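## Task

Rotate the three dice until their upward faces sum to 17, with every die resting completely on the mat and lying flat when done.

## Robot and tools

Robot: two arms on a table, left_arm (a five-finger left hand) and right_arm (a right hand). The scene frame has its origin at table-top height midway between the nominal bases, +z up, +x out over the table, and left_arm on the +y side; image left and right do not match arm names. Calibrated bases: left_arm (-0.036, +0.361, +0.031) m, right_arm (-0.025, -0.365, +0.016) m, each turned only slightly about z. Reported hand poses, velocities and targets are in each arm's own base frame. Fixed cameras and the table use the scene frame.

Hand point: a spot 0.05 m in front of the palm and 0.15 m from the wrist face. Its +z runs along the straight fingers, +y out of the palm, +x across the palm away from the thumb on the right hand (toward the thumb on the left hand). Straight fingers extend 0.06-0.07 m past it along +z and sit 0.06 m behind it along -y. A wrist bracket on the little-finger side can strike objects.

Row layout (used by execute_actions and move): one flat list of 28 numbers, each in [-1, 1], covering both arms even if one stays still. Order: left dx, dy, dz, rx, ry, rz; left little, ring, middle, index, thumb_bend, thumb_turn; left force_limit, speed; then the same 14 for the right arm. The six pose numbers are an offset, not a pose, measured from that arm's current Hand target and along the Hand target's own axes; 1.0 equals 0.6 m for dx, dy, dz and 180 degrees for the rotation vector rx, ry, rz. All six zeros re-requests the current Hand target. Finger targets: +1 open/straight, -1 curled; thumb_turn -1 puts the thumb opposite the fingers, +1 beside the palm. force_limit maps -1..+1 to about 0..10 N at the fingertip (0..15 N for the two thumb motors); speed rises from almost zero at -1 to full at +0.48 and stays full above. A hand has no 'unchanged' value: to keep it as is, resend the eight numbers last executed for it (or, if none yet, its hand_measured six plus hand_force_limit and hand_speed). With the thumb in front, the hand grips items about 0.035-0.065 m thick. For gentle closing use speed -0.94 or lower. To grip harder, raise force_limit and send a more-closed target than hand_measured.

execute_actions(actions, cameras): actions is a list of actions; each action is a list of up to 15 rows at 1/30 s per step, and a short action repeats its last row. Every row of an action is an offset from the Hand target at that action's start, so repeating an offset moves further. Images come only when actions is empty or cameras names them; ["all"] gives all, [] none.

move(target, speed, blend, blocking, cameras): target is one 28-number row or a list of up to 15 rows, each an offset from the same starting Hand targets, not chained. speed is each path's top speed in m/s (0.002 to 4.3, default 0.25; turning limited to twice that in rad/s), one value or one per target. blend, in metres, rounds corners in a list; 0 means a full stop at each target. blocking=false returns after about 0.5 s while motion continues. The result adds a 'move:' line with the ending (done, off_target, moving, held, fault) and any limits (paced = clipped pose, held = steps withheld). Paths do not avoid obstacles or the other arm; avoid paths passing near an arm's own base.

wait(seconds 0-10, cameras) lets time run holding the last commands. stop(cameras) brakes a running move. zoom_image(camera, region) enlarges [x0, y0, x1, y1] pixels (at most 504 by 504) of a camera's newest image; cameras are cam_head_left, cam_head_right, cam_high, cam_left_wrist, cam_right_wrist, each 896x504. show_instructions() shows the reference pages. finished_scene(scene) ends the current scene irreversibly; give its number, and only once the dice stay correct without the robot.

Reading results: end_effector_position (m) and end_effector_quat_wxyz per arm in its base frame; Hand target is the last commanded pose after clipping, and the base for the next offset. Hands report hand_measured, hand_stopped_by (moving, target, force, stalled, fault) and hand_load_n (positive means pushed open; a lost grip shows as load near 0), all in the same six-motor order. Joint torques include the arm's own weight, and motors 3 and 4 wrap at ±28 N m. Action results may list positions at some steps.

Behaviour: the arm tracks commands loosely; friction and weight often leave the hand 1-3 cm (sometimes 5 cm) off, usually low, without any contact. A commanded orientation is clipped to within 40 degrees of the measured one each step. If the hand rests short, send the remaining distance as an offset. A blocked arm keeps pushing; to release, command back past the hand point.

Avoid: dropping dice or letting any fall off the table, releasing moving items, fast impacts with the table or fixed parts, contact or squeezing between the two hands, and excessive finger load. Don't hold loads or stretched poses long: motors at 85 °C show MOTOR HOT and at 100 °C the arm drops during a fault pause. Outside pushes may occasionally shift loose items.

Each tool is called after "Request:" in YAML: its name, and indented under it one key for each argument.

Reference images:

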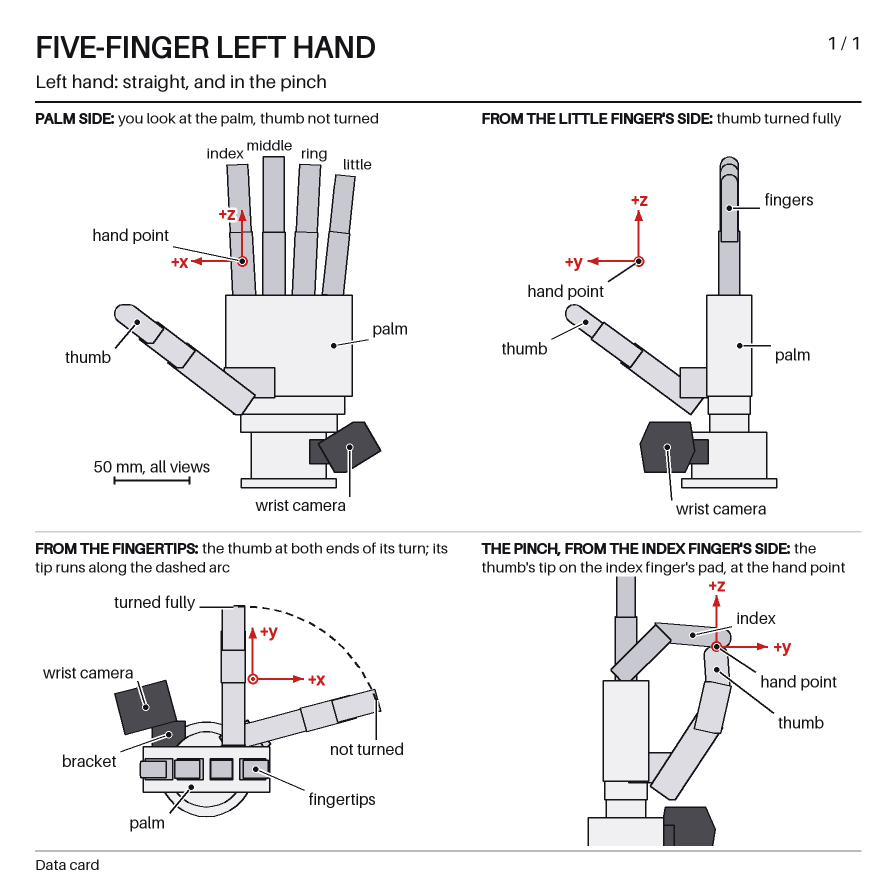

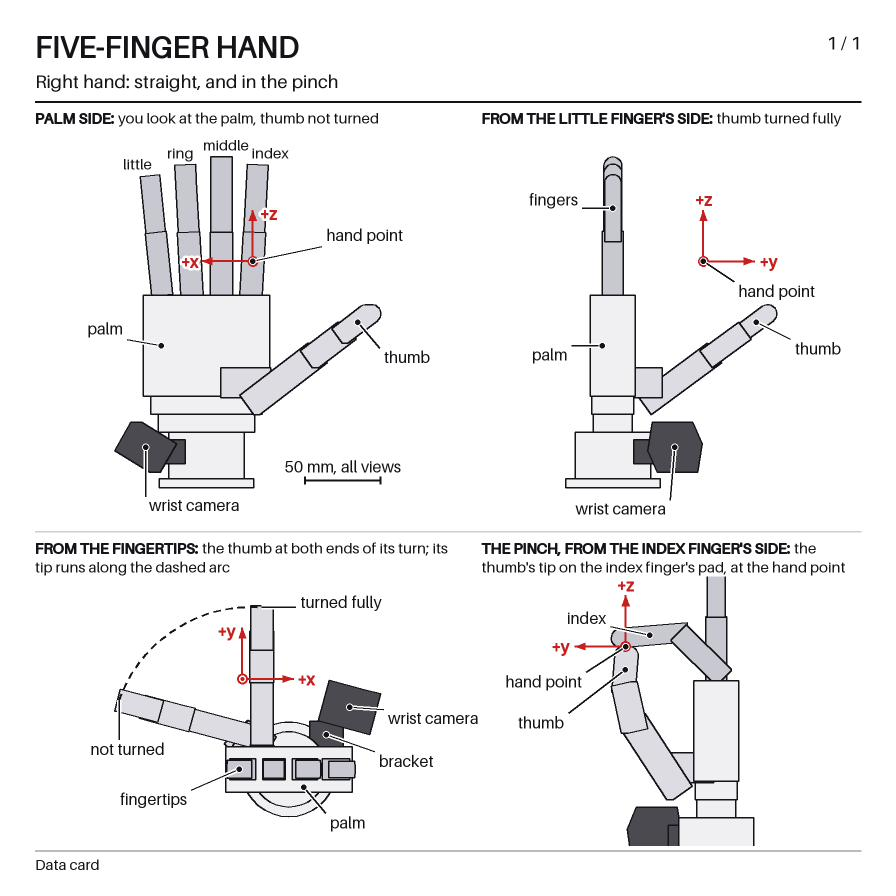

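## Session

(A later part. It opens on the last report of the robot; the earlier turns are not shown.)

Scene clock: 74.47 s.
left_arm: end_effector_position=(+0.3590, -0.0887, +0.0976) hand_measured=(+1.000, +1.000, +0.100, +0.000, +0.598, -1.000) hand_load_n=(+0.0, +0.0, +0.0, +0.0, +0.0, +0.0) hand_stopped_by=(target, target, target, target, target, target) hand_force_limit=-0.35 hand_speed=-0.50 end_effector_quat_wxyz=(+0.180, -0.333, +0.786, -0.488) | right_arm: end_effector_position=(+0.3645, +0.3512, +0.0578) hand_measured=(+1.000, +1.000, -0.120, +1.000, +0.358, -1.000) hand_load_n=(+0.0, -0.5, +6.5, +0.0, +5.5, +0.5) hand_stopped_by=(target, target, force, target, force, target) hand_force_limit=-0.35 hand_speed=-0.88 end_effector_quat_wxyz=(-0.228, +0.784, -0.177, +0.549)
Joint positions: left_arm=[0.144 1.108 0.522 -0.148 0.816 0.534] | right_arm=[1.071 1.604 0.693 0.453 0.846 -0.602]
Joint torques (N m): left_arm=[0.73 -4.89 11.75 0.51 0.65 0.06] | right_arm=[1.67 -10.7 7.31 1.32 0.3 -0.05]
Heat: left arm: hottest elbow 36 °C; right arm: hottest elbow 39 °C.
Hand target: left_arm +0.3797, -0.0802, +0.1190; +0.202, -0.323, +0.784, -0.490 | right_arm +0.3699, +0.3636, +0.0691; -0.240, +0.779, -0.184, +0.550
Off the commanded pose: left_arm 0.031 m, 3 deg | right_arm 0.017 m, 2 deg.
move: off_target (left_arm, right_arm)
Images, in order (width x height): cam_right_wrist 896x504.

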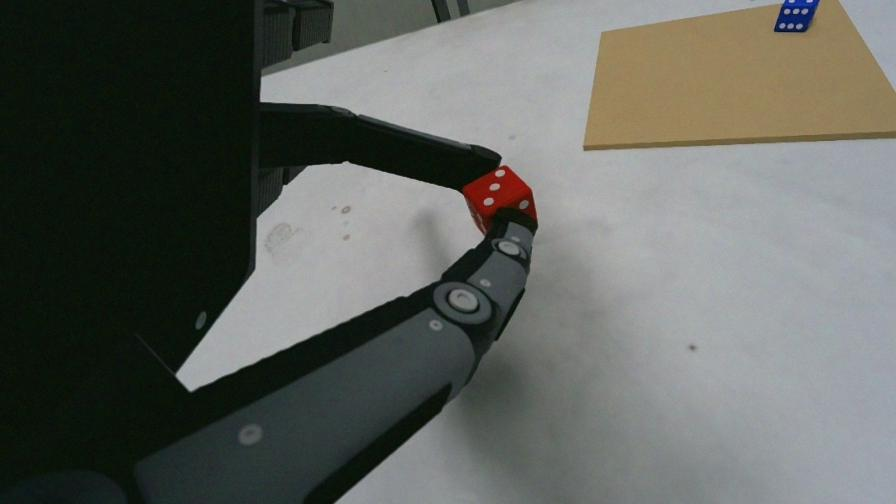

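Request:
move:
  target:
    - [0,0,0,0,0,0,1,1,0.1,0,0.6,-1,-0.35,-0.5,0.2289,0.1354,0.2496,0,-0.1827,0.3745,1,1,-0.35,1,0.2,-1,-0.35,-0.88]
  speed: 0.35
  cameras: ["cam_right_wrist","cam_high"]

Scene clock: 77.50 s.
left_arm: end_effector_position=(+0.3590, -0.0887, +0.0976) hand_measured=(+1.000, +1.000, +0.100, +0.000, +0.598, -1.000) hand_load_n=(+0.0, +0.0, +0.0, +0.0, +0.0, +0.0) hand_stopped_by=(target, target, target, target, target, target) hand_force_limit=-0.35 hand_speed=-0.50 end_effector_quat_wxyz=(+0.180, -0.333, +0.786, -0.488) | right_arm: end_effector_position=(+0.5382, +0.2465, +0.0749) hand_measured=(+1.000, +1.000, -0.120, +1.000, +0.358, -1.000) hand_load_n=(+0.0, +0.0, +6.5, +0.0, +5.5, +0.5) hand_stopped_by=(target, target, force, target, force, target) hand_force_limit=-0.35 hand_speed=-0.88 end_effector_quat_wxyz=(-0.532, +0.672, -0.506, +0.095)
Joint positions: left_arm=[0.144 1.108 0.522 -0.148 0.816 0.534] | right_arm=[0.21 1.691 0.899 0.303 -0.486 0.227]
Joint torques (N m): left_arm=[0.73 -4.89 11.75 0.53 0.64 0.06] | right_arm=[0.91 -11.99 8.55 1.78 -0.37 0.04]
Heat: left arm: hottest elbow 36 °C; right arm: hottest elbow 40 °C.
Hand target: left_arm +0.3797, -0.0802, +0.1190; +0.202, -0.323, +0.784, -0.490 | right_arm +0.5545, +0.2475, +0.0857; -0.541, +0.664, -0.508, +0.097
Off the commanded pose: left_arm 0.031 m, 3 deg | right_arm 0.020 m, 1 deg.
move: off_target (left_arm, right_arm)
Images, in order (width x height): cam_high 896x504, cam_right_wrist 896x504.

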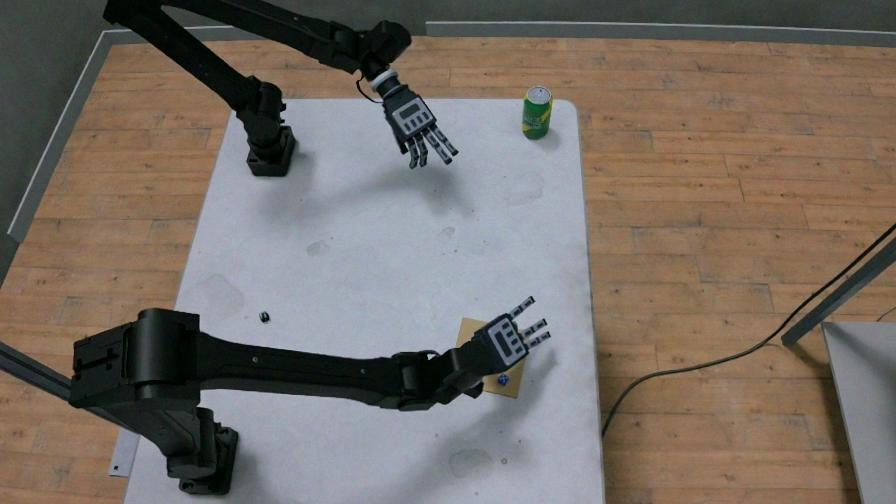

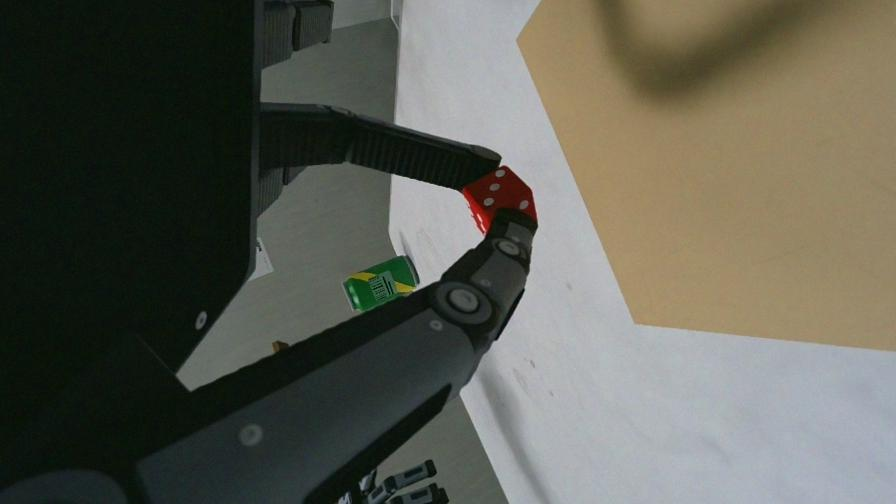

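Request:
move:
  target:
    - [0,0,0,0,0,0,1,1,0.1,0,0.6,-1,-0.35,-0.5,0.0317,0.0611,0.0298,0,0,0,1,1,-0.35,1,0.2,-1,-0.35,-0.88]
  speed: 0.12
  cameras: ["cam_right_wrist"]

Scene clock: 79.03 s.
left_arm: end_effector_position=(+0.3590, -0.0887, +0.0976) hand_measured=(+1.000, +1.000, +0.100, +0.000, +0.598, -1.000) hand_load_n=(+0.0, +0.0, +0.0, +0.0, +0.0, +0.0) hand_stopped_by=(target, target, target, target, target, target) hand_force_limit=-0.35 hand_speed=-0.50 end_effector_quat_wxyz=(+0.180, -0.333, +0.786, -0.488) | right_arm: end_effector_position=(+0.5448, +0.2480, +0.0343) hand_measured=(+1.000, +1.000, -0.120, +1.000, +0.358, -1.000) hand_load_n=(+0.0, +0.0, +6.5, +0.0, +5.0, +0.5) hand_stopped_by=(target, target, force, target, force, target) hand_force_limit=-0.35 hand_speed=-0.88 end_effector_quat_wxyz=(-0.531, +0.672, -0.508, +0.093)
Joint positions: left_arm=[0.144 1.108 0.522 -0.148 0.816 0.534] | right_arm=[0.21 1.793 0.899 0.4 -0.486 0.228]
Joint torques (N m): left_arm=[0.73 -4.84 11.75 0.51 0.65 0.06] | right_arm=[0.91 -13.04 6.31 3.04 -0.37 0.05]
Heat: left arm: hottest elbow 36 °C; right arm: hottest elbow 40 °C.
Hand target: left_arm +0.3797, -0.0802, +0.1190; +0.202, -0.323, +0.784, -0.490 | right_arm +0.5546, +0.2474, +0.0407; -0.541, +0.664, -0.508, +0.097
Off the commanded pose: left_arm 0.031 m, 3 deg | right_arm 0.012 m, 2 deg.
move: off_target (left_arm, right_arm)
Images, in order (width x height): cam_right_wrist 896x504.

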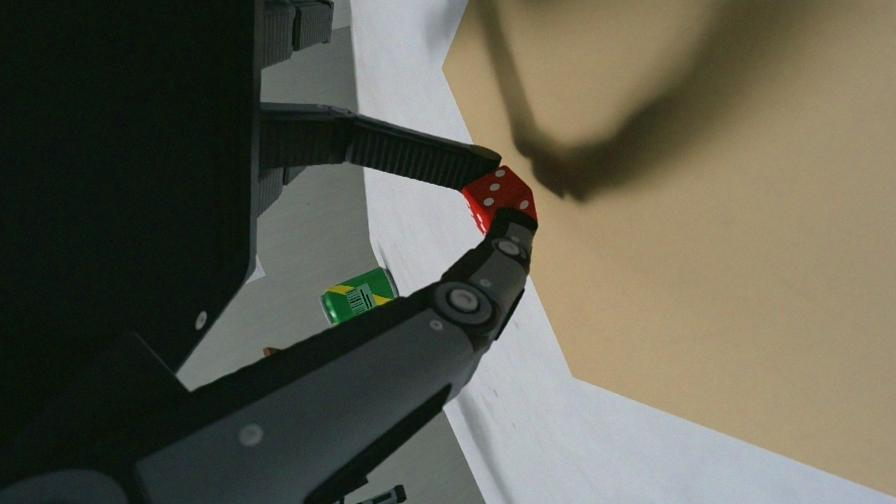

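Request:
move:
  target:
    - [0,0,0,0,0,0,1,1,0.1,0,0.6,-1,-0.35,-0.5,0.0150,0.0145,-0.0040,0,0,0,1,1,-0.35,1,0.2,-1,-0.35,-0.88]
  speed: 0.08
  cameras: ["cam_right_wrist"]

Scene clock: 80.23 s.
left_arm: end_effector_position=(+0.3590, -0.0887, +0.0976) hand_measured=(+1.000, +1.000, +0.100, +0.000, +0.598, -1.000) hand_load_n=(+0.0, +0.0, +0.0, +0.0, +0.0, +0.0) hand_stopped_by=(target, target, target, target, target, target) hand_force_limit=-0.35 hand_speed=-0.50 end_effector_quat_wxyz=(+0.180, -0.333, +0.786, -0.488) | right_arm: end_effector_position=(+0.5479, +0.2459, +0.0339) hand_measured=(+1.000, +1.000, -0.120, +1.000, +0.358, -1.000) hand_load_n=(+0.0, +0.0, +7.0, +0.0, +5.0, +0.5) hand_stopped_by=(target, target, force, target, force, target) hand_force_limit=-0.35 hand_speed=-0.88 end_effector_quat_wxyz=(-0.537, +0.670, -0.503, +0.094)
Joint positions: left_arm=[0.144 1.108 0.522 -0.148 0.816 0.534] | right_arm=[0.203 1.804 0.899 0.426 -0.498 0.228]
Joint torques (N m): left_arm=[0.73 -4.84 11.74 0.51 0.64 0.06] | right_arm=[0.32 -12.1 5.27 2.86 -0.32 -0.02]
Heat: left arm: hottest elbow 36 °C; right arm: hottest elbow 40 °C.
Hand target: left_arm +0.3797, -0.0802, +0.1190; +0.202, -0.323, +0.784, -0.490 | right_arm +0.5523, +0.2397, +0.0307; -0.540, +0.664, -0.508, +0.097
Off the commanded pose: left_arm 0.031 m, 3 deg | right_arm 0.008 m, 1 deg.
move: off_target (left_arm)
Images, in order (width x height): cam_right_wrist 896x504.

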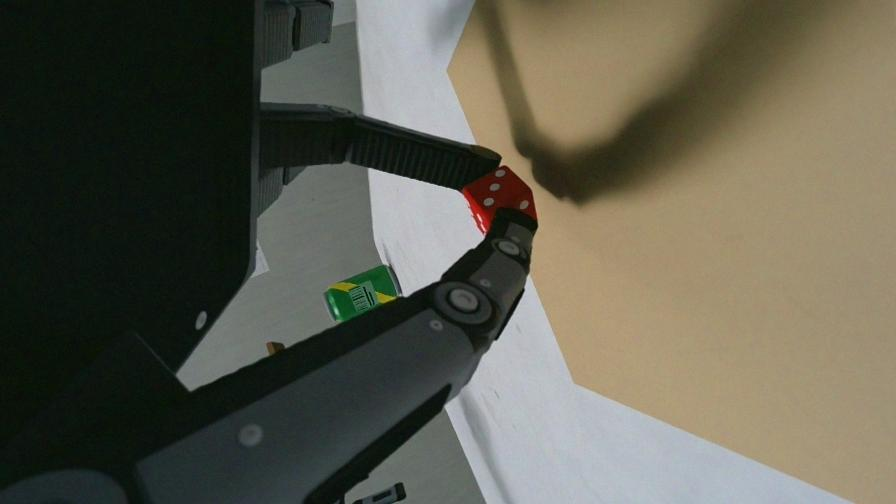

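Request:
wait:
  seconds: 0
  cameras: ["cam_high","cam_head_right","cam_head_left"]

Request:
zoom_image:
  camera: "cam_high"
  region: [430, 280, 570, 420]

Request:
zoom_image:
  camera: "cam_head_right"
  region: [460, 190, 620, 310]

Scene clock: 80.43 s.
left_arm: end_effector_position=(+0.3590, -0.0887, +0.0976) hand_measured=(+1.000, +1.000, +0.100, +0.000, +0.598, -1.000) hand_load_n=(+0.0, -0.5, +0.0, +0.0, +0.0, +0.0) hand_stopped_by=(target, target, target, target, target, target) hand_force_limit=-0.35 hand_speed=-0.50 end_effector_quat_wxyz=(+0.180, -0.333, +0.786, -0.488) | right_arm: end_effector_position=(+0.5480, +0.2460, +0.0339) hand_measured=(+1.000, +1.000, -0.120, +1.000, +0.358, -1.000) hand_load_n=(+0.0, +0.0, +7.0, -0.5, +5.5, +0.5) hand_stopped_by=(target, target, force, target, force, target) hand_force_limit=-0.35 hand_speed=-0.88 end_effector_quat_wxyz=(-0.538, +0.670, -0.503, +0.095)
Joint positions: left_arm=[0.144 1.108 0.522 -0.148 0.816 0.534] | right_arm=[0.203 1.804 0.899 0.427 -0.498 0.228]
Joint torques (N m): left_arm=[0.73 -4.89 11.75 0.51 0.64 0.06] | right_arm=[0.32 -12.75 5.22 2.89 -0.38 -0.02]
Heat: left arm: hottest elbow 36 °C; right arm: hottest elbow 40 °C.
Hand target: left_arm +0.3797, -0.0802, +0.1190; +0.202, -0.323, +0.784, -0.490 | right_arm +0.5523, +0.2396, +0.0307; -0.540, +0.664, -0.508, +0.097
Off the commanded pose: left_arm 0.031 m, 3 deg | right_arm 0.008 m, 1 deg.
Images, in order (width x height): cam_head_left 896x504, cam_head_right 896x504, cam_high 896x504.

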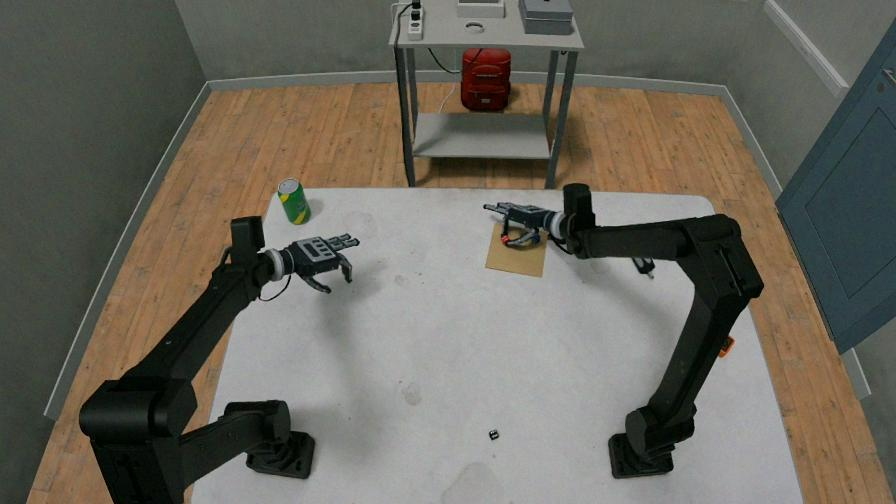

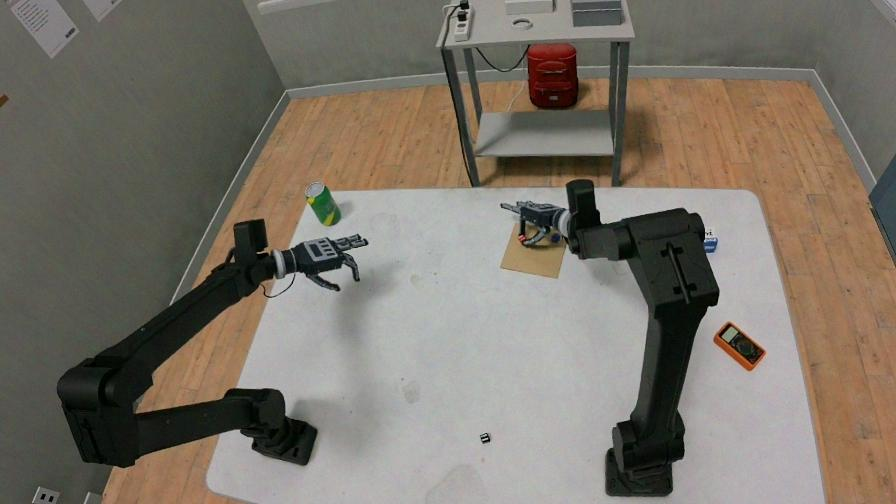

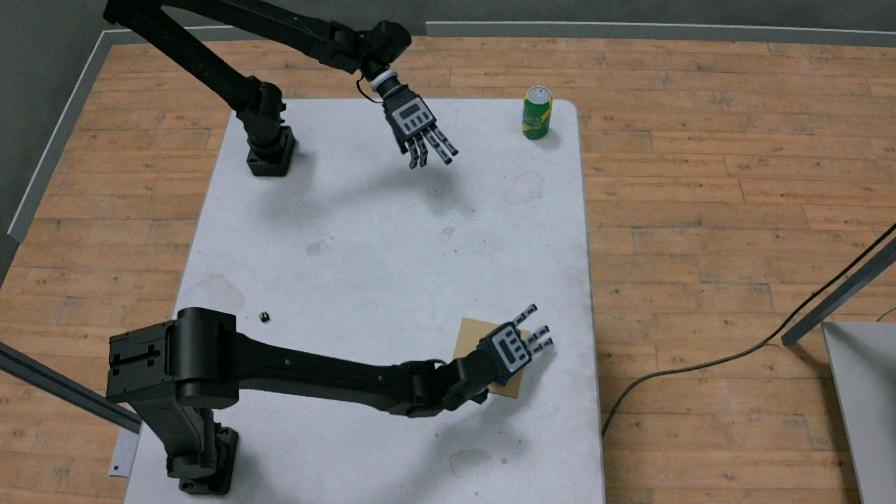

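Scaled by 3.600 from the camera's 896x504 image, which has a finer 1280x720 frame.

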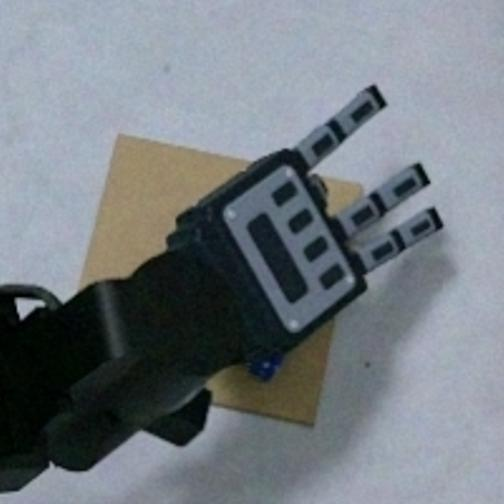

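Scaled by 3.150 from the camera's 896x504 image, which has a finer 1280x720 frame.

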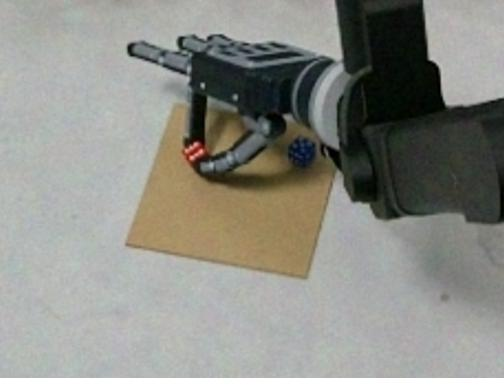

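Request:
move:
  target:
    - [0,0,0,0,0,0,1,1,0.1,0,0.6,-1,-0.35,-0.5,0.0049,0.0095,0.0046,0,0,0,1,1,-0.35,1,0.2,-1,-0.35,-0.88]
  speed: 0.05
  cameras: ["cam_right_wrist","cam_head_right"]

Request:
zoom_image:
  camera: "cam_head_right"
  region: [480, 190, 600, 290]

Scene clock: 82.07 s.
left_arm: end_effector_position=(+0.3590, -0.0887, +0.0976) hand_measured=(+1.000, +1.000, +0.100, +0.000, +0.598, -1.000) hand_load_n=(+0.0, -0.5, +0.0, +0.0, +0.0, +0.0) hand_stopped_by=(target, target, target, target, target, target) hand_force_limit=-0.35 hand_speed=-0.50 end_effector_quat_wxyz=(+0.180, -0.333, +0.786, -0.488) | right_arm: end_effector_position=(+0.5474, +0.2458, +0.0262) hand_measured=(+1.000, +1.000, -0.120, +1.000, +0.358, -1.000) hand_load_n=(+0.0, +0.0, +7.0, +0.0, +5.5, +0.0) hand_stopped_by=(target, target, force, target, force, target) hand_force_limit=-0.35 hand_speed=-0.88 end_effector_quat_wxyz=(-0.537, +0.670, -0.504, +0.094)
Joint positions: left_arm=[0.144 1.108 0.522 -0.148 0.816 0.534] | right_arm=[0.203 1.82 0.895 0.445 -0.498 0.228]
Joint torques (N m): left_arm=[0.73 -4.89 11.75 0.51 0.64 0.06] | right_arm=[0.21 -12.81 5.24 2.93 -0.38 -0.02]
Heat: left arm: hottest elbow 37 °C; right arm: hottest elbow 40 °C.
Hand target: left_arm +0.3797, -0.0802, +0.1190; +0.202, -0.323, +0.784, -0.490 | right_arm +0.5523, +0.2396, +0.0237; -0.540, +0.664, -0.508, +0.097
Off the commanded pose: left_arm 0.031 m, 3 deg | right_arm 0.008 m, 1 deg.
move: off_target (left_arm)
Images, in order (width x height): cam_head_right 896x504, cam_right_wrist 896x504.

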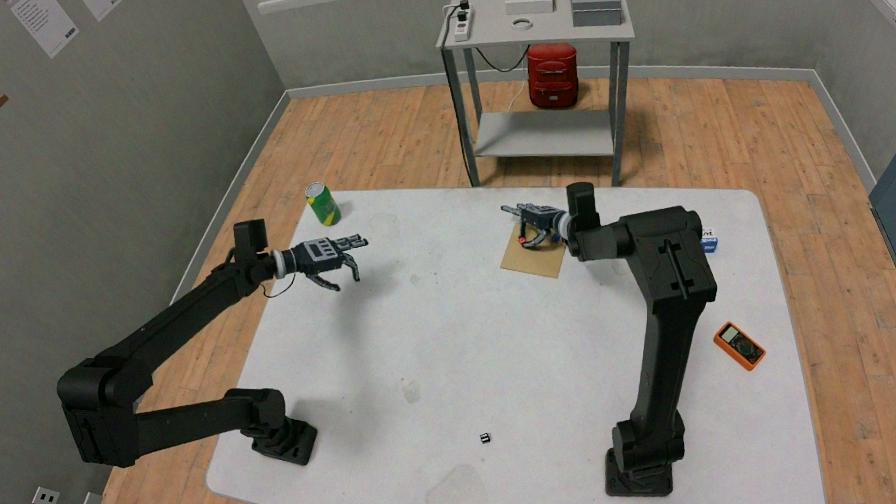

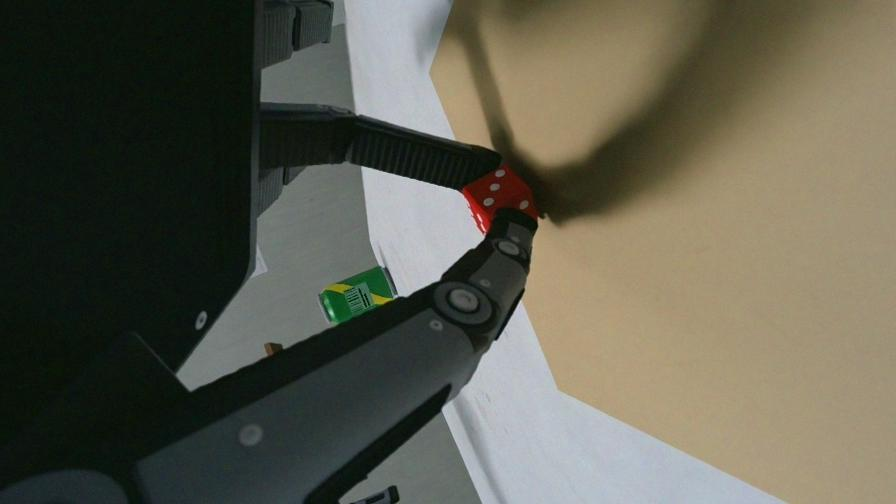

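Scaled by 4.200 from the camera's 896x504 image, which has a finer 1280x720 frame.

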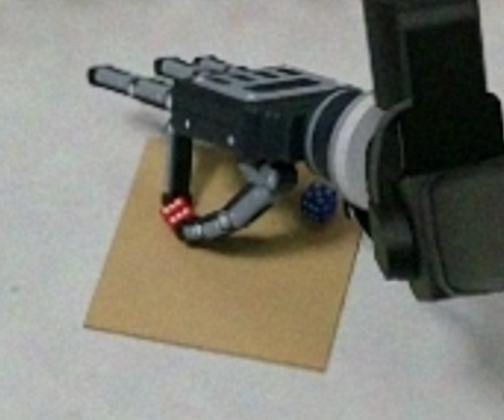

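Request:
move:
  target: [0,0,0,0,0,0,1,1,0.1,0,0.6,-1,-0.35,-0.5,0.0035,0.0068,0.0033,0,0,0,1,1,-0.35,1,0.2,-1,-0.35,-0.88]
  speed: 0.03
  cameras: ["cam_right_wrist"]

Scene clock: 84.73 s.
left_arm: end_effector_position=(+0.3590, -0.0887, +0.0976) hand_measured=(+1.000, +1.000, +0.100, +0.000, +0.598, -1.000) hand_load_n=(+0.0, +0.0, +0.0, +0.0, +0.0, +0.0) hand_stopped_by=(target, target, target, target, target, target) hand_force_limit=-0.35 hand_speed=-0.50 end_effector_quat_wxyz=(+0.180, -0.333, +0.786, -0.488) | right_arm: end_effector_position=(+0.5486, +0.2463, +0.0245) hand_measured=(+1.000, +1.000, -0.120, +1.000, +0.358, -1.000) hand_load_n=(+0.0, +0.0, +6.5, +0.0, +5.5, +0.0) hand_stopped_by=(target, target, force, target, force, target) hand_force_limit=-0.35 hand_speed=-0.88 end_effector_quat_wxyz=(-0.539, +0.669, -0.502, +0.096)
Joint positions: left_arm=[0.144 1.108 0.522 -0.148 0.816 0.534] | right_arm=[0.203 1.828 0.895 0.46 -0.499 0.228]
Joint torques (N m): left_arm=[0.73 -4.89 11.75 0.5 0.64 0.06] | right_arm=[0.32 -12.57 5.09 2.99 -0.33 -0.02]
Heat: left arm: hottest elbow 37 °C; right arm: hottest elbow 40 °C.
Hand target: left_arm +0.3797, -0.0802, +0.1190; +0.202, -0.323, +0.784, -0.490 | right_arm +0.5522, +0.2398, +0.0187; -0.540, +0.664, -0.508, +0.097
Off the commanded pose: left_arm 0.031 m, 3 deg | right_arm 0.010 m, 1 deg.
move: off_target (left_arm)
Images, in order (width x height): cam_right_wrist 896x504.

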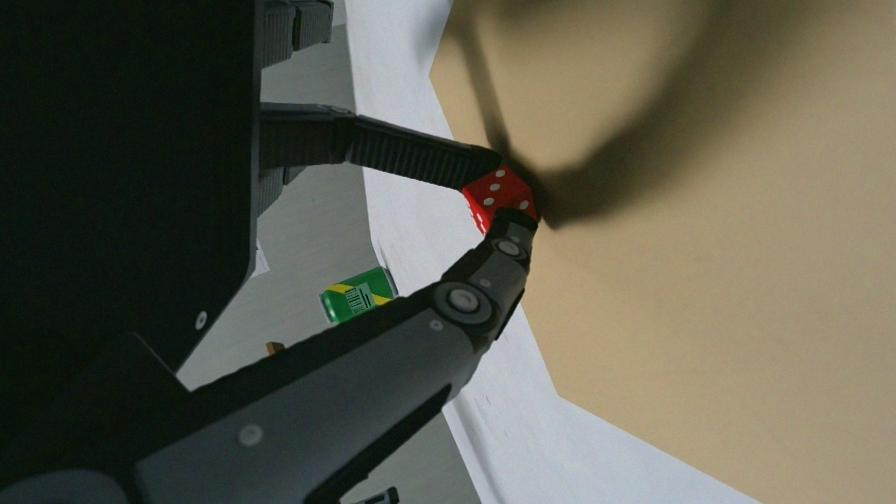

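Request:
zoom_image:
  camera: "cam_right_wrist"
  region: [400, 100, 620, 320]

Scaled by 2.291 from the camera's 896x504 image, which has a finer 1280x720 frame.

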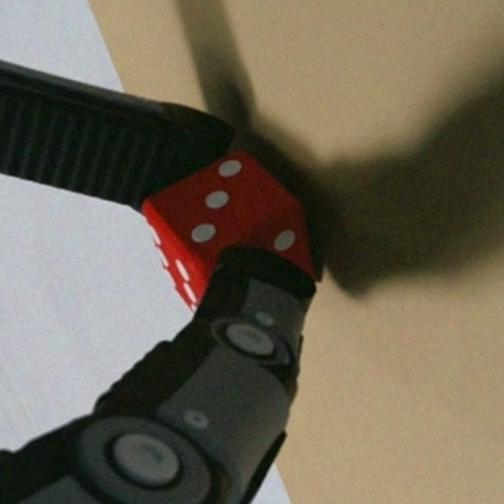

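Request:
move:
  target: [0,0,0,0,0,0,1,1,0.1,0,0.6,-1,-0.35,-0.5,0.0028,0.0054,0.0026,0,0,0,1,1,-0.35,1,0.2,-1,-0.35,-0.88]
  speed: 0.03
  cameras: ["cam_right_wrist"]

Request:
zoom_image:
  camera: "cam_right_wrist"
  region: [400, 100, 620, 320]

Scene clock: 86.27 s.
left_arm: end_effector_position=(+0.3590, -0.0887, +0.0976) hand_measured=(+1.000, +1.000, +0.100, +0.000, +0.598, -1.000) hand_load_n=(+0.0, +0.0, +0.0, +0.0, +0.0, +0.0) hand_stopped_by=(target, target, target, target, target, target) hand_force_limit=-0.35 hand_speed=-0.50 end_effector_quat_wxyz=(+0.180, -0.333, +0.786, -0.488) | right_arm: end_effector_position=(+0.5498, +0.2467, +0.0241) hand_measured=(+1.000, +1.000, -0.120, +1.000, +0.358, -1.000) hand_load_n=(+0.0, +0.0, +6.5, +0.0, +5.0, +0.0) hand_stopped_by=(target, target, force, target, force, target) hand_force_limit=-0.35 hand_speed=-0.88 end_effector_quat_wxyz=(-0.542, +0.669, -0.499, +0.097)
Joint positions: left_arm=[0.144 1.108 0.522 -0.148 0.816 0.534] | right_arm=[0.203 1.833 0.895 0.473 -0.501 0.228]
Joint torques (N m): left_arm=[0.73 -4.89 11.75 0.51 0.65 0.06] | right_arm=[0.32 -11.99 5 2.76 -0.26 -0.03]
Heat: left arm: hottest elbow 37 °C; right arm: hottest elbow 40 °C.
Hand target: left_arm +0.3797, -0.0802, +0.1190; +0.202, -0.323, +0.784, -0.490 | right_arm +0.5522, +0.2397, +0.0146; -0.540, +0.664, -0.508, +0.097
Off the commanded pose: left_arm 0.031 m, 3 deg | right_arm 0.012 m, 1 deg.
move: off_target (left_arm, right_arm)
Images, in order (width x height): cam_right_wrist 896x504.

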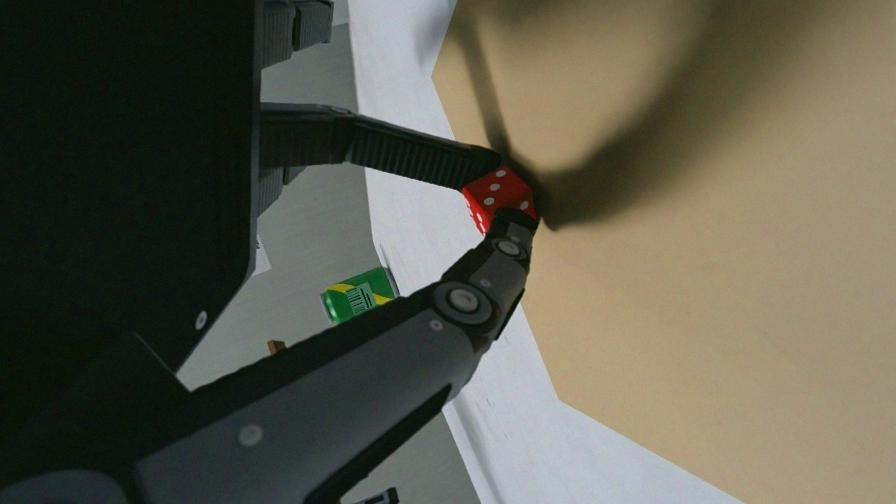

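Scaled by 2.291 from the camera's 896x504 image, which has a finer 1280x720 frame.

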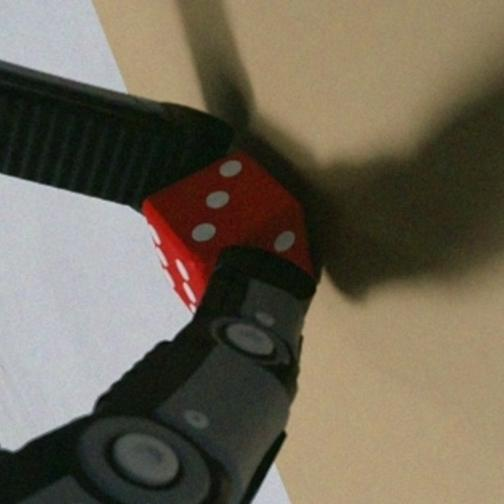

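Request:
move:
  target: [0,0,0,0,0,0,1,1,0.1,0,0.6,-1,-0.35,-0.5,0.0028,0.0054,0.0026,0,0,0,1,1,-0.35,1,0.2,-1,-0.35,-0.88]
  speed: 0.03
  cameras: ["cam_right_wrist"]

Request:
zoom_image:
  camera: "cam_right_wrist"
  region: [400, 100, 620, 320]

Scene clock: 87.47 s.
left_arm: end_effector_position=(+0.3590, -0.0887, +0.0976) hand_measured=(+1.000, +1.000, +0.100, +0.000, +0.598, -1.000) hand_load_n=(+0.0, +0.0, +0.0, +0.0, +0.0, +0.0) hand_stopped_by=(target, target, target, target, target, target) hand_force_limit=-0.35 hand_speed=-0.50 end_effector_quat_wxyz=(+0.180, -0.333, +0.786, -0.488) | right_arm: end_effector_position=(+0.5509, +0.2472, +0.0239) hand_measured=(+1.000, +1.000, -0.120, +1.000, +0.358, -1.000) hand_load_n=(+0.0, +0.0, +6.5, +0.0, +5.0, +0.0) hand_stopped_by=(target, target, force, target, force, target) hand_force_limit=-0.35 hand_speed=-0.88 end_effector_quat_wxyz=(-0.545, +0.668, -0.497, +0.099)
Joint positions: left_arm=[0.144 1.108 0.522 -0.148 0.816 0.534] | right_arm=[0.203 1.838 0.895 0.486 -0.502 0.228]
Joint torques (N m): left_arm=[0.79 -4.89 11.74 0.51 0.64 0.06] | right_arm=[0.38 -11.99 4.86 2.77 -0.2 -0.01]
Heat: left arm: hottest elbow 37 °C; right arm: hottest elbow 40 °C.
Hand target: left_arm +0.3797, -0.0802, +0.1190; +0.202, -0.323, +0.784, -0.490 | right_arm +0.5522, +0.2397, +0.0108; -0.541, +0.664, -0.508, +0.097
Off the commanded pose: left_arm 0.031 m, 3 deg | right_arm 0.015 m, 1 deg.
move: off_target (left_arm, right_arm)
Images, in order (width x height): cam_right_wrist 896x504.

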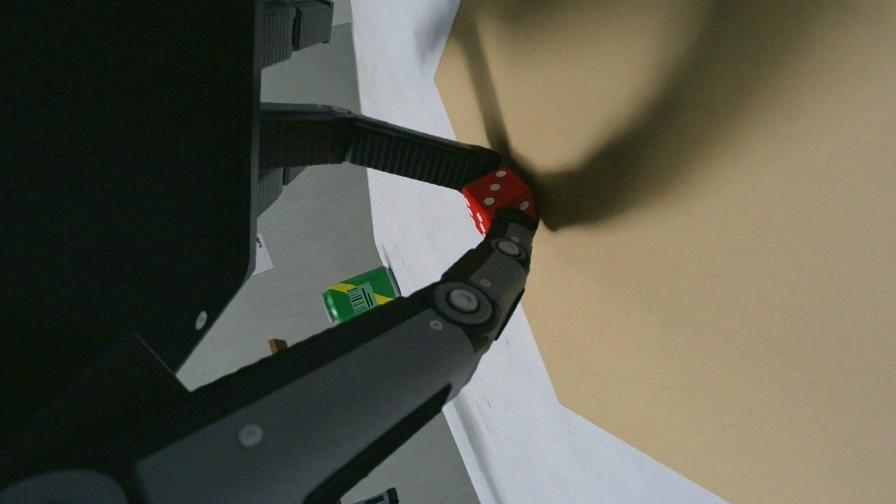

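Scaled by 2.291 from the camera's 896x504 image, which has a finer 1280x720 frame.

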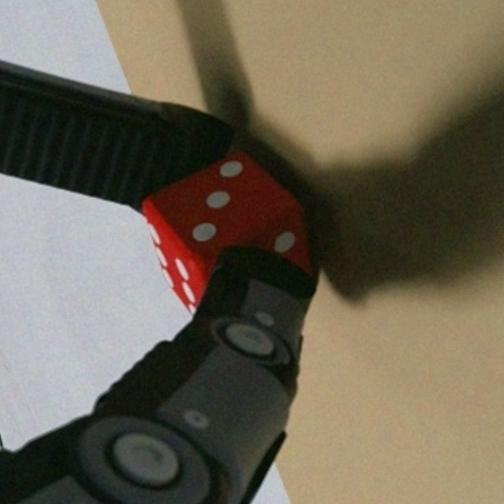

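Request:
wait:
  seconds: 0
  cameras: ["cam_head_left", "cam_high"]

Scene clock: 87.70 s.
left_arm: end_effector_position=(+0.3590, -0.0887, +0.0976) hand_measured=(+1.000, +1.000, +0.100, +0.000, +0.598, -1.000) hand_load_n=(+0.0, +0.0, +0.0, +0.0, +0.0, +0.0) hand_stopped_by=(target, target, target, target, target, target) hand_force_limit=-0.35 hand_speed=-0.50 end_effector_quat_wxyz=(+0.180, -0.333, +0.786, -0.488) | right_arm: end_effector_position=(+0.5509, +0.2472, +0.0237) hand_measured=(+1.000, +1.000, -0.120, +1.000, +0.358, -1.000) hand_load_n=(+0.0, +0.0, +6.5, +0.0, +5.0, +0.5) hand_stopped_by=(target, target, force, target, force, target) hand_force_limit=-0.35 hand_speed=-0.88 end_effector_quat_wxyz=(-0.545, +0.668, -0.497, +0.099)
Joint positions: left_arm=[0.144 1.108 0.522 -0.148 0.816 0.534] | right_arm=[0.203 1.838 0.895 0.486 -0.502 0.228]
Joint torques (N m): left_arm=[0.73 -4.89 11.75 0.51 0.64 0.06] | right_arm=[0.44 -11.87 4.86 2.67 -0.2 -0.03]
Heat: left arm: hottest elbow 37 °C; right arm: hottest elbow 40 °C.
Hand target: left_arm +0.3797, -0.0802, +0.1190; +0.202, -0.323, +0.784, -0.490 | right_arm +0.5522, +0.2397, +0.0107; -0.540, +0.664, -0.508, +0.096
Off the commanded pose: left_arm 0.031 m, 3 deg | right_arm 0.015 m, 1 deg.
Images, in order (width x height): cam_head_left 896x504, cam_high 896x504.

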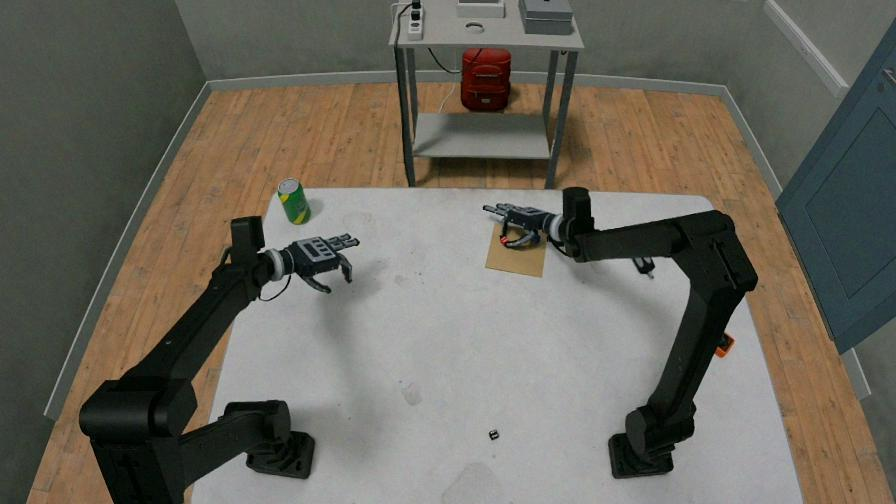

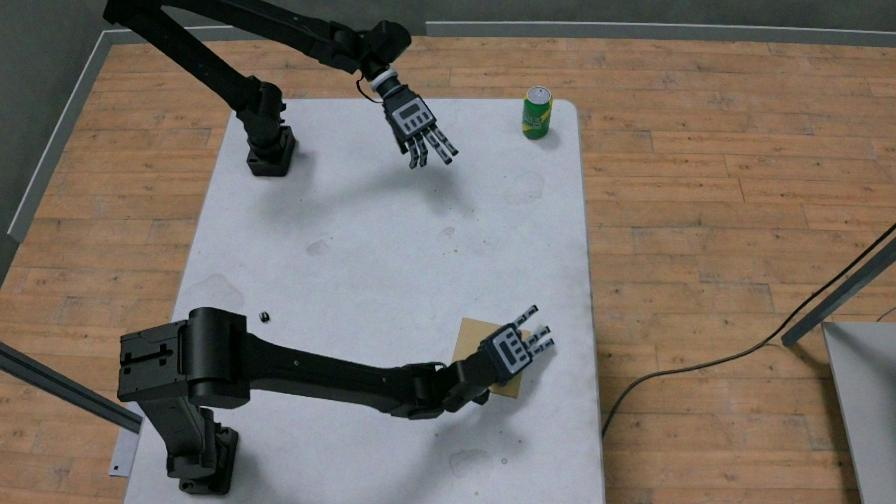

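Request:
zoom_image:
  camera: "cam_head_left"
  region: [470, 190, 590, 290]

Request:
zoom_image:
  camera: "cam_high"
  region: [430, 290, 580, 420]

Scaled by 4.200 from the camera's 896x504 image, which has a finer 1280x720 frame.

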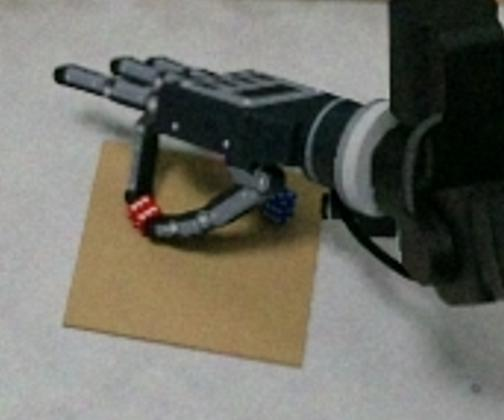

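Scaled by 3.360 from the camera's 896x504 image, which has a finer 1280x720 frame.

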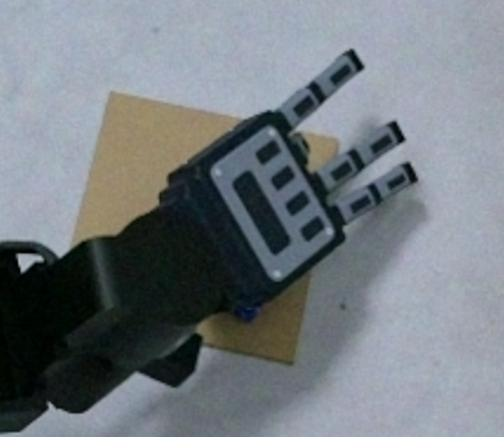

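Request:
move:
  target: [0,0,0,0,0,0,1,1,0.1,0,0.6,-1,-0.35,-0.5,0.0035,0.0068,0.0033,0,0,0,1,1,-0.35,1,0.2,-1,-0.35,-0.88]
  speed: 0.03
  cameras: ["cam_right_wrist"]

Request:
zoom_image:
  camera: "cam_right_wrist"
  region: [400, 100, 620, 320]

Scene clock: 89.20 s.
left_arm: end_effector_position=(+0.3590, -0.0887, +0.0976) hand_measured=(+1.000, +1.000, +0.100, +0.000, +0.598, -1.000) hand_load_n=(+0.0, +0.0, +0.0, +0.0, +0.0, +0.0) hand_stopped_by=(target, target, target, target, target, target) hand_force_limit=-0.35 hand_speed=-0.50 end_effector_quat_wxyz=(+0.180, -0.333, +0.786, -0.488) | right_arm: end_effector_position=(+0.5525, +0.2472, +0.0233) hand_measured=(+1.000, +1.000, -0.120, +1.000, +0.358, -1.000) hand_load_n=(+0.0, +0.0, +6.5, +0.0, +5.0, +0.0) hand_stopped_by=(target, target, force, target, force, target) hand_force_limit=-0.35 hand_speed=-0.88 end_effector_quat_wxyz=(-0.548, +0.666, -0.496, +0.100)
Joint positions: left_arm=[0.144 1.108 0.522 -0.148 0.816 0.534] | right_arm=[0.201 1.844 0.895 0.502 -0.504 0.231]
Joint torques (N m): left_arm=[0.73 -4.89 11.75 0.51 0.64 0.06] | right_arm=[0.44 -11.46 4.75 2.67 -0.13 -0.03]
Heat: left arm: hottest elbow 37 °C; right arm: hottest elbow 40 °C.
Hand target: left_arm +0.3797, -0.0802, +0.1190; +0.202, -0.323, +0.784, -0.490 | right_arm +0.5522, +0.2396, +0.0058; -0.541, +0.664, -0.508, +0.097
Off the commanded pose: left_arm 0.031 m, 3 deg | right_arm 0.019 m, 2 deg.
move: off_target (left_arm, right_arm)
Images, in order (width x height): cam_right_wrist 896x504.

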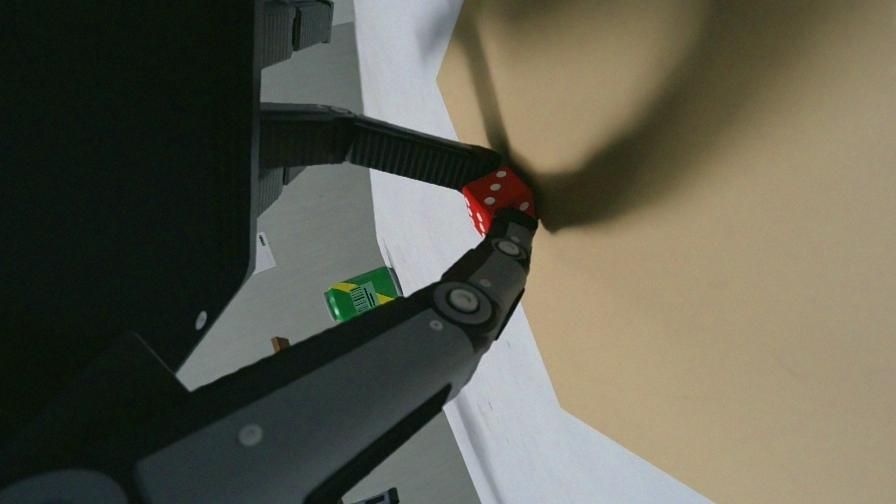

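Scaled by 2.291 from the camera's 896x504 image, which has a finer 1280x720 frame.

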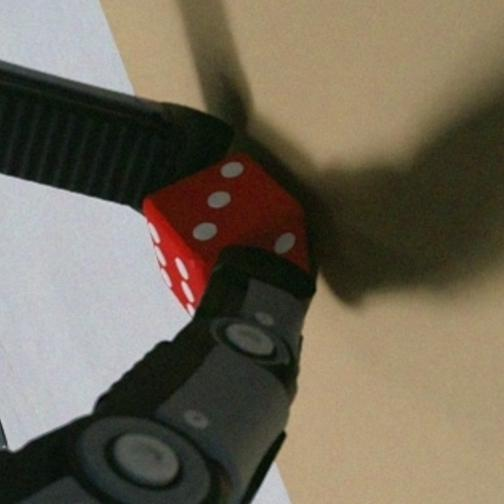

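Request:
move:
  target: [0,0,0,0,0,0,1,1,0.1,0,0.6,-1,-0.35,-0.5,-0.0098,-0.019,-0.0093,0,0,0,1,1,-0.35,1,0.2,-1,-0.35,-0.88]
  speed: 0.03
  cameras: ["cam_right_wrist"]

Request:
zoom_image:
  camera: "cam_right_wrist"
  region: [400, 100, 620, 320]

Scene clock: 90.30 s.
left_arm: end_effector_position=(+0.3590, -0.0887, +0.0976) hand_measured=(+1.000, +1.000, +0.100, +0.000, +0.598, -1.000) hand_load_n=(+0.0, +0.0, +0.0, +0.0, +0.0, +0.0) hand_stopped_by=(target, target, target, target, target, target) hand_force_limit=-0.35 hand_speed=-0.50 end_effector_quat_wxyz=(+0.180, -0.333, +0.786, -0.488) | right_arm: end_effector_position=(+0.5521, +0.2471, +0.0230) hand_measured=(+1.000, +1.000, -0.120, +1.000, +0.358, -1.000) hand_load_n=(+0.0, +0.0, +6.5, +0.0, +5.0, +0.5) hand_stopped_by=(target, target, force, target, force, target) hand_force_limit=-0.35 hand_speed=-0.88 end_effector_quat_wxyz=(-0.548, +0.666, -0.497, +0.099)
Joint positions: left_arm=[0.144 1.108 0.522 -0.148 0.816 0.534] | right_arm=[0.201 1.844 0.895 0.499 -0.504 0.232]
Joint torques (N m): left_arm=[0.73 -4.89 11.75 0.51 0.65 0.06] | right_arm=[0.44 -13.92 5.12 1.18 -0.17 -0.05]
Heat: left arm: hottest elbow 37 °C; right arm: hottest elbow 40 °C.
Hand target: left_arm +0.3797, -0.0802, +0.1190; +0.202, -0.323, +0.784, -0.490 | right_arm +0.5522, +0.2396, +0.0197; -0.540, +0.664, -0.508, +0.097
Off the commanded pose: left_arm 0.031 m, 3 deg | right_arm 0.008 m, 2 deg.
move: off_target (left_arm)
Images, in order (width x height): cam_right_wrist 896x504.

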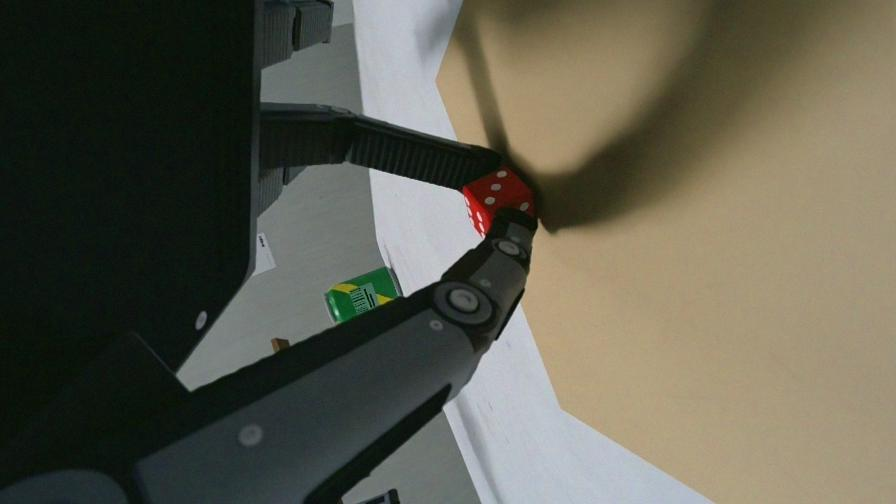

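Scaled by 2.291 from the camera's 896x504 image, which has a finer 1280x720 frame.

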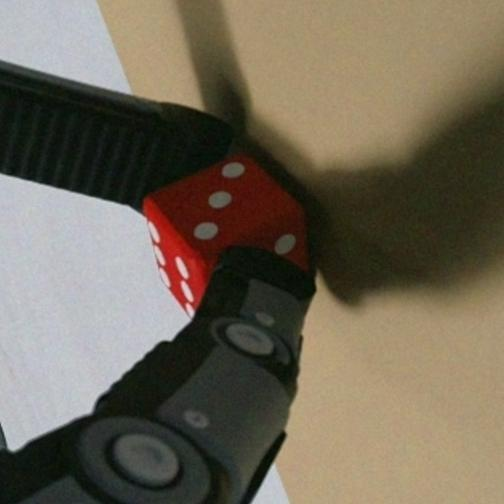

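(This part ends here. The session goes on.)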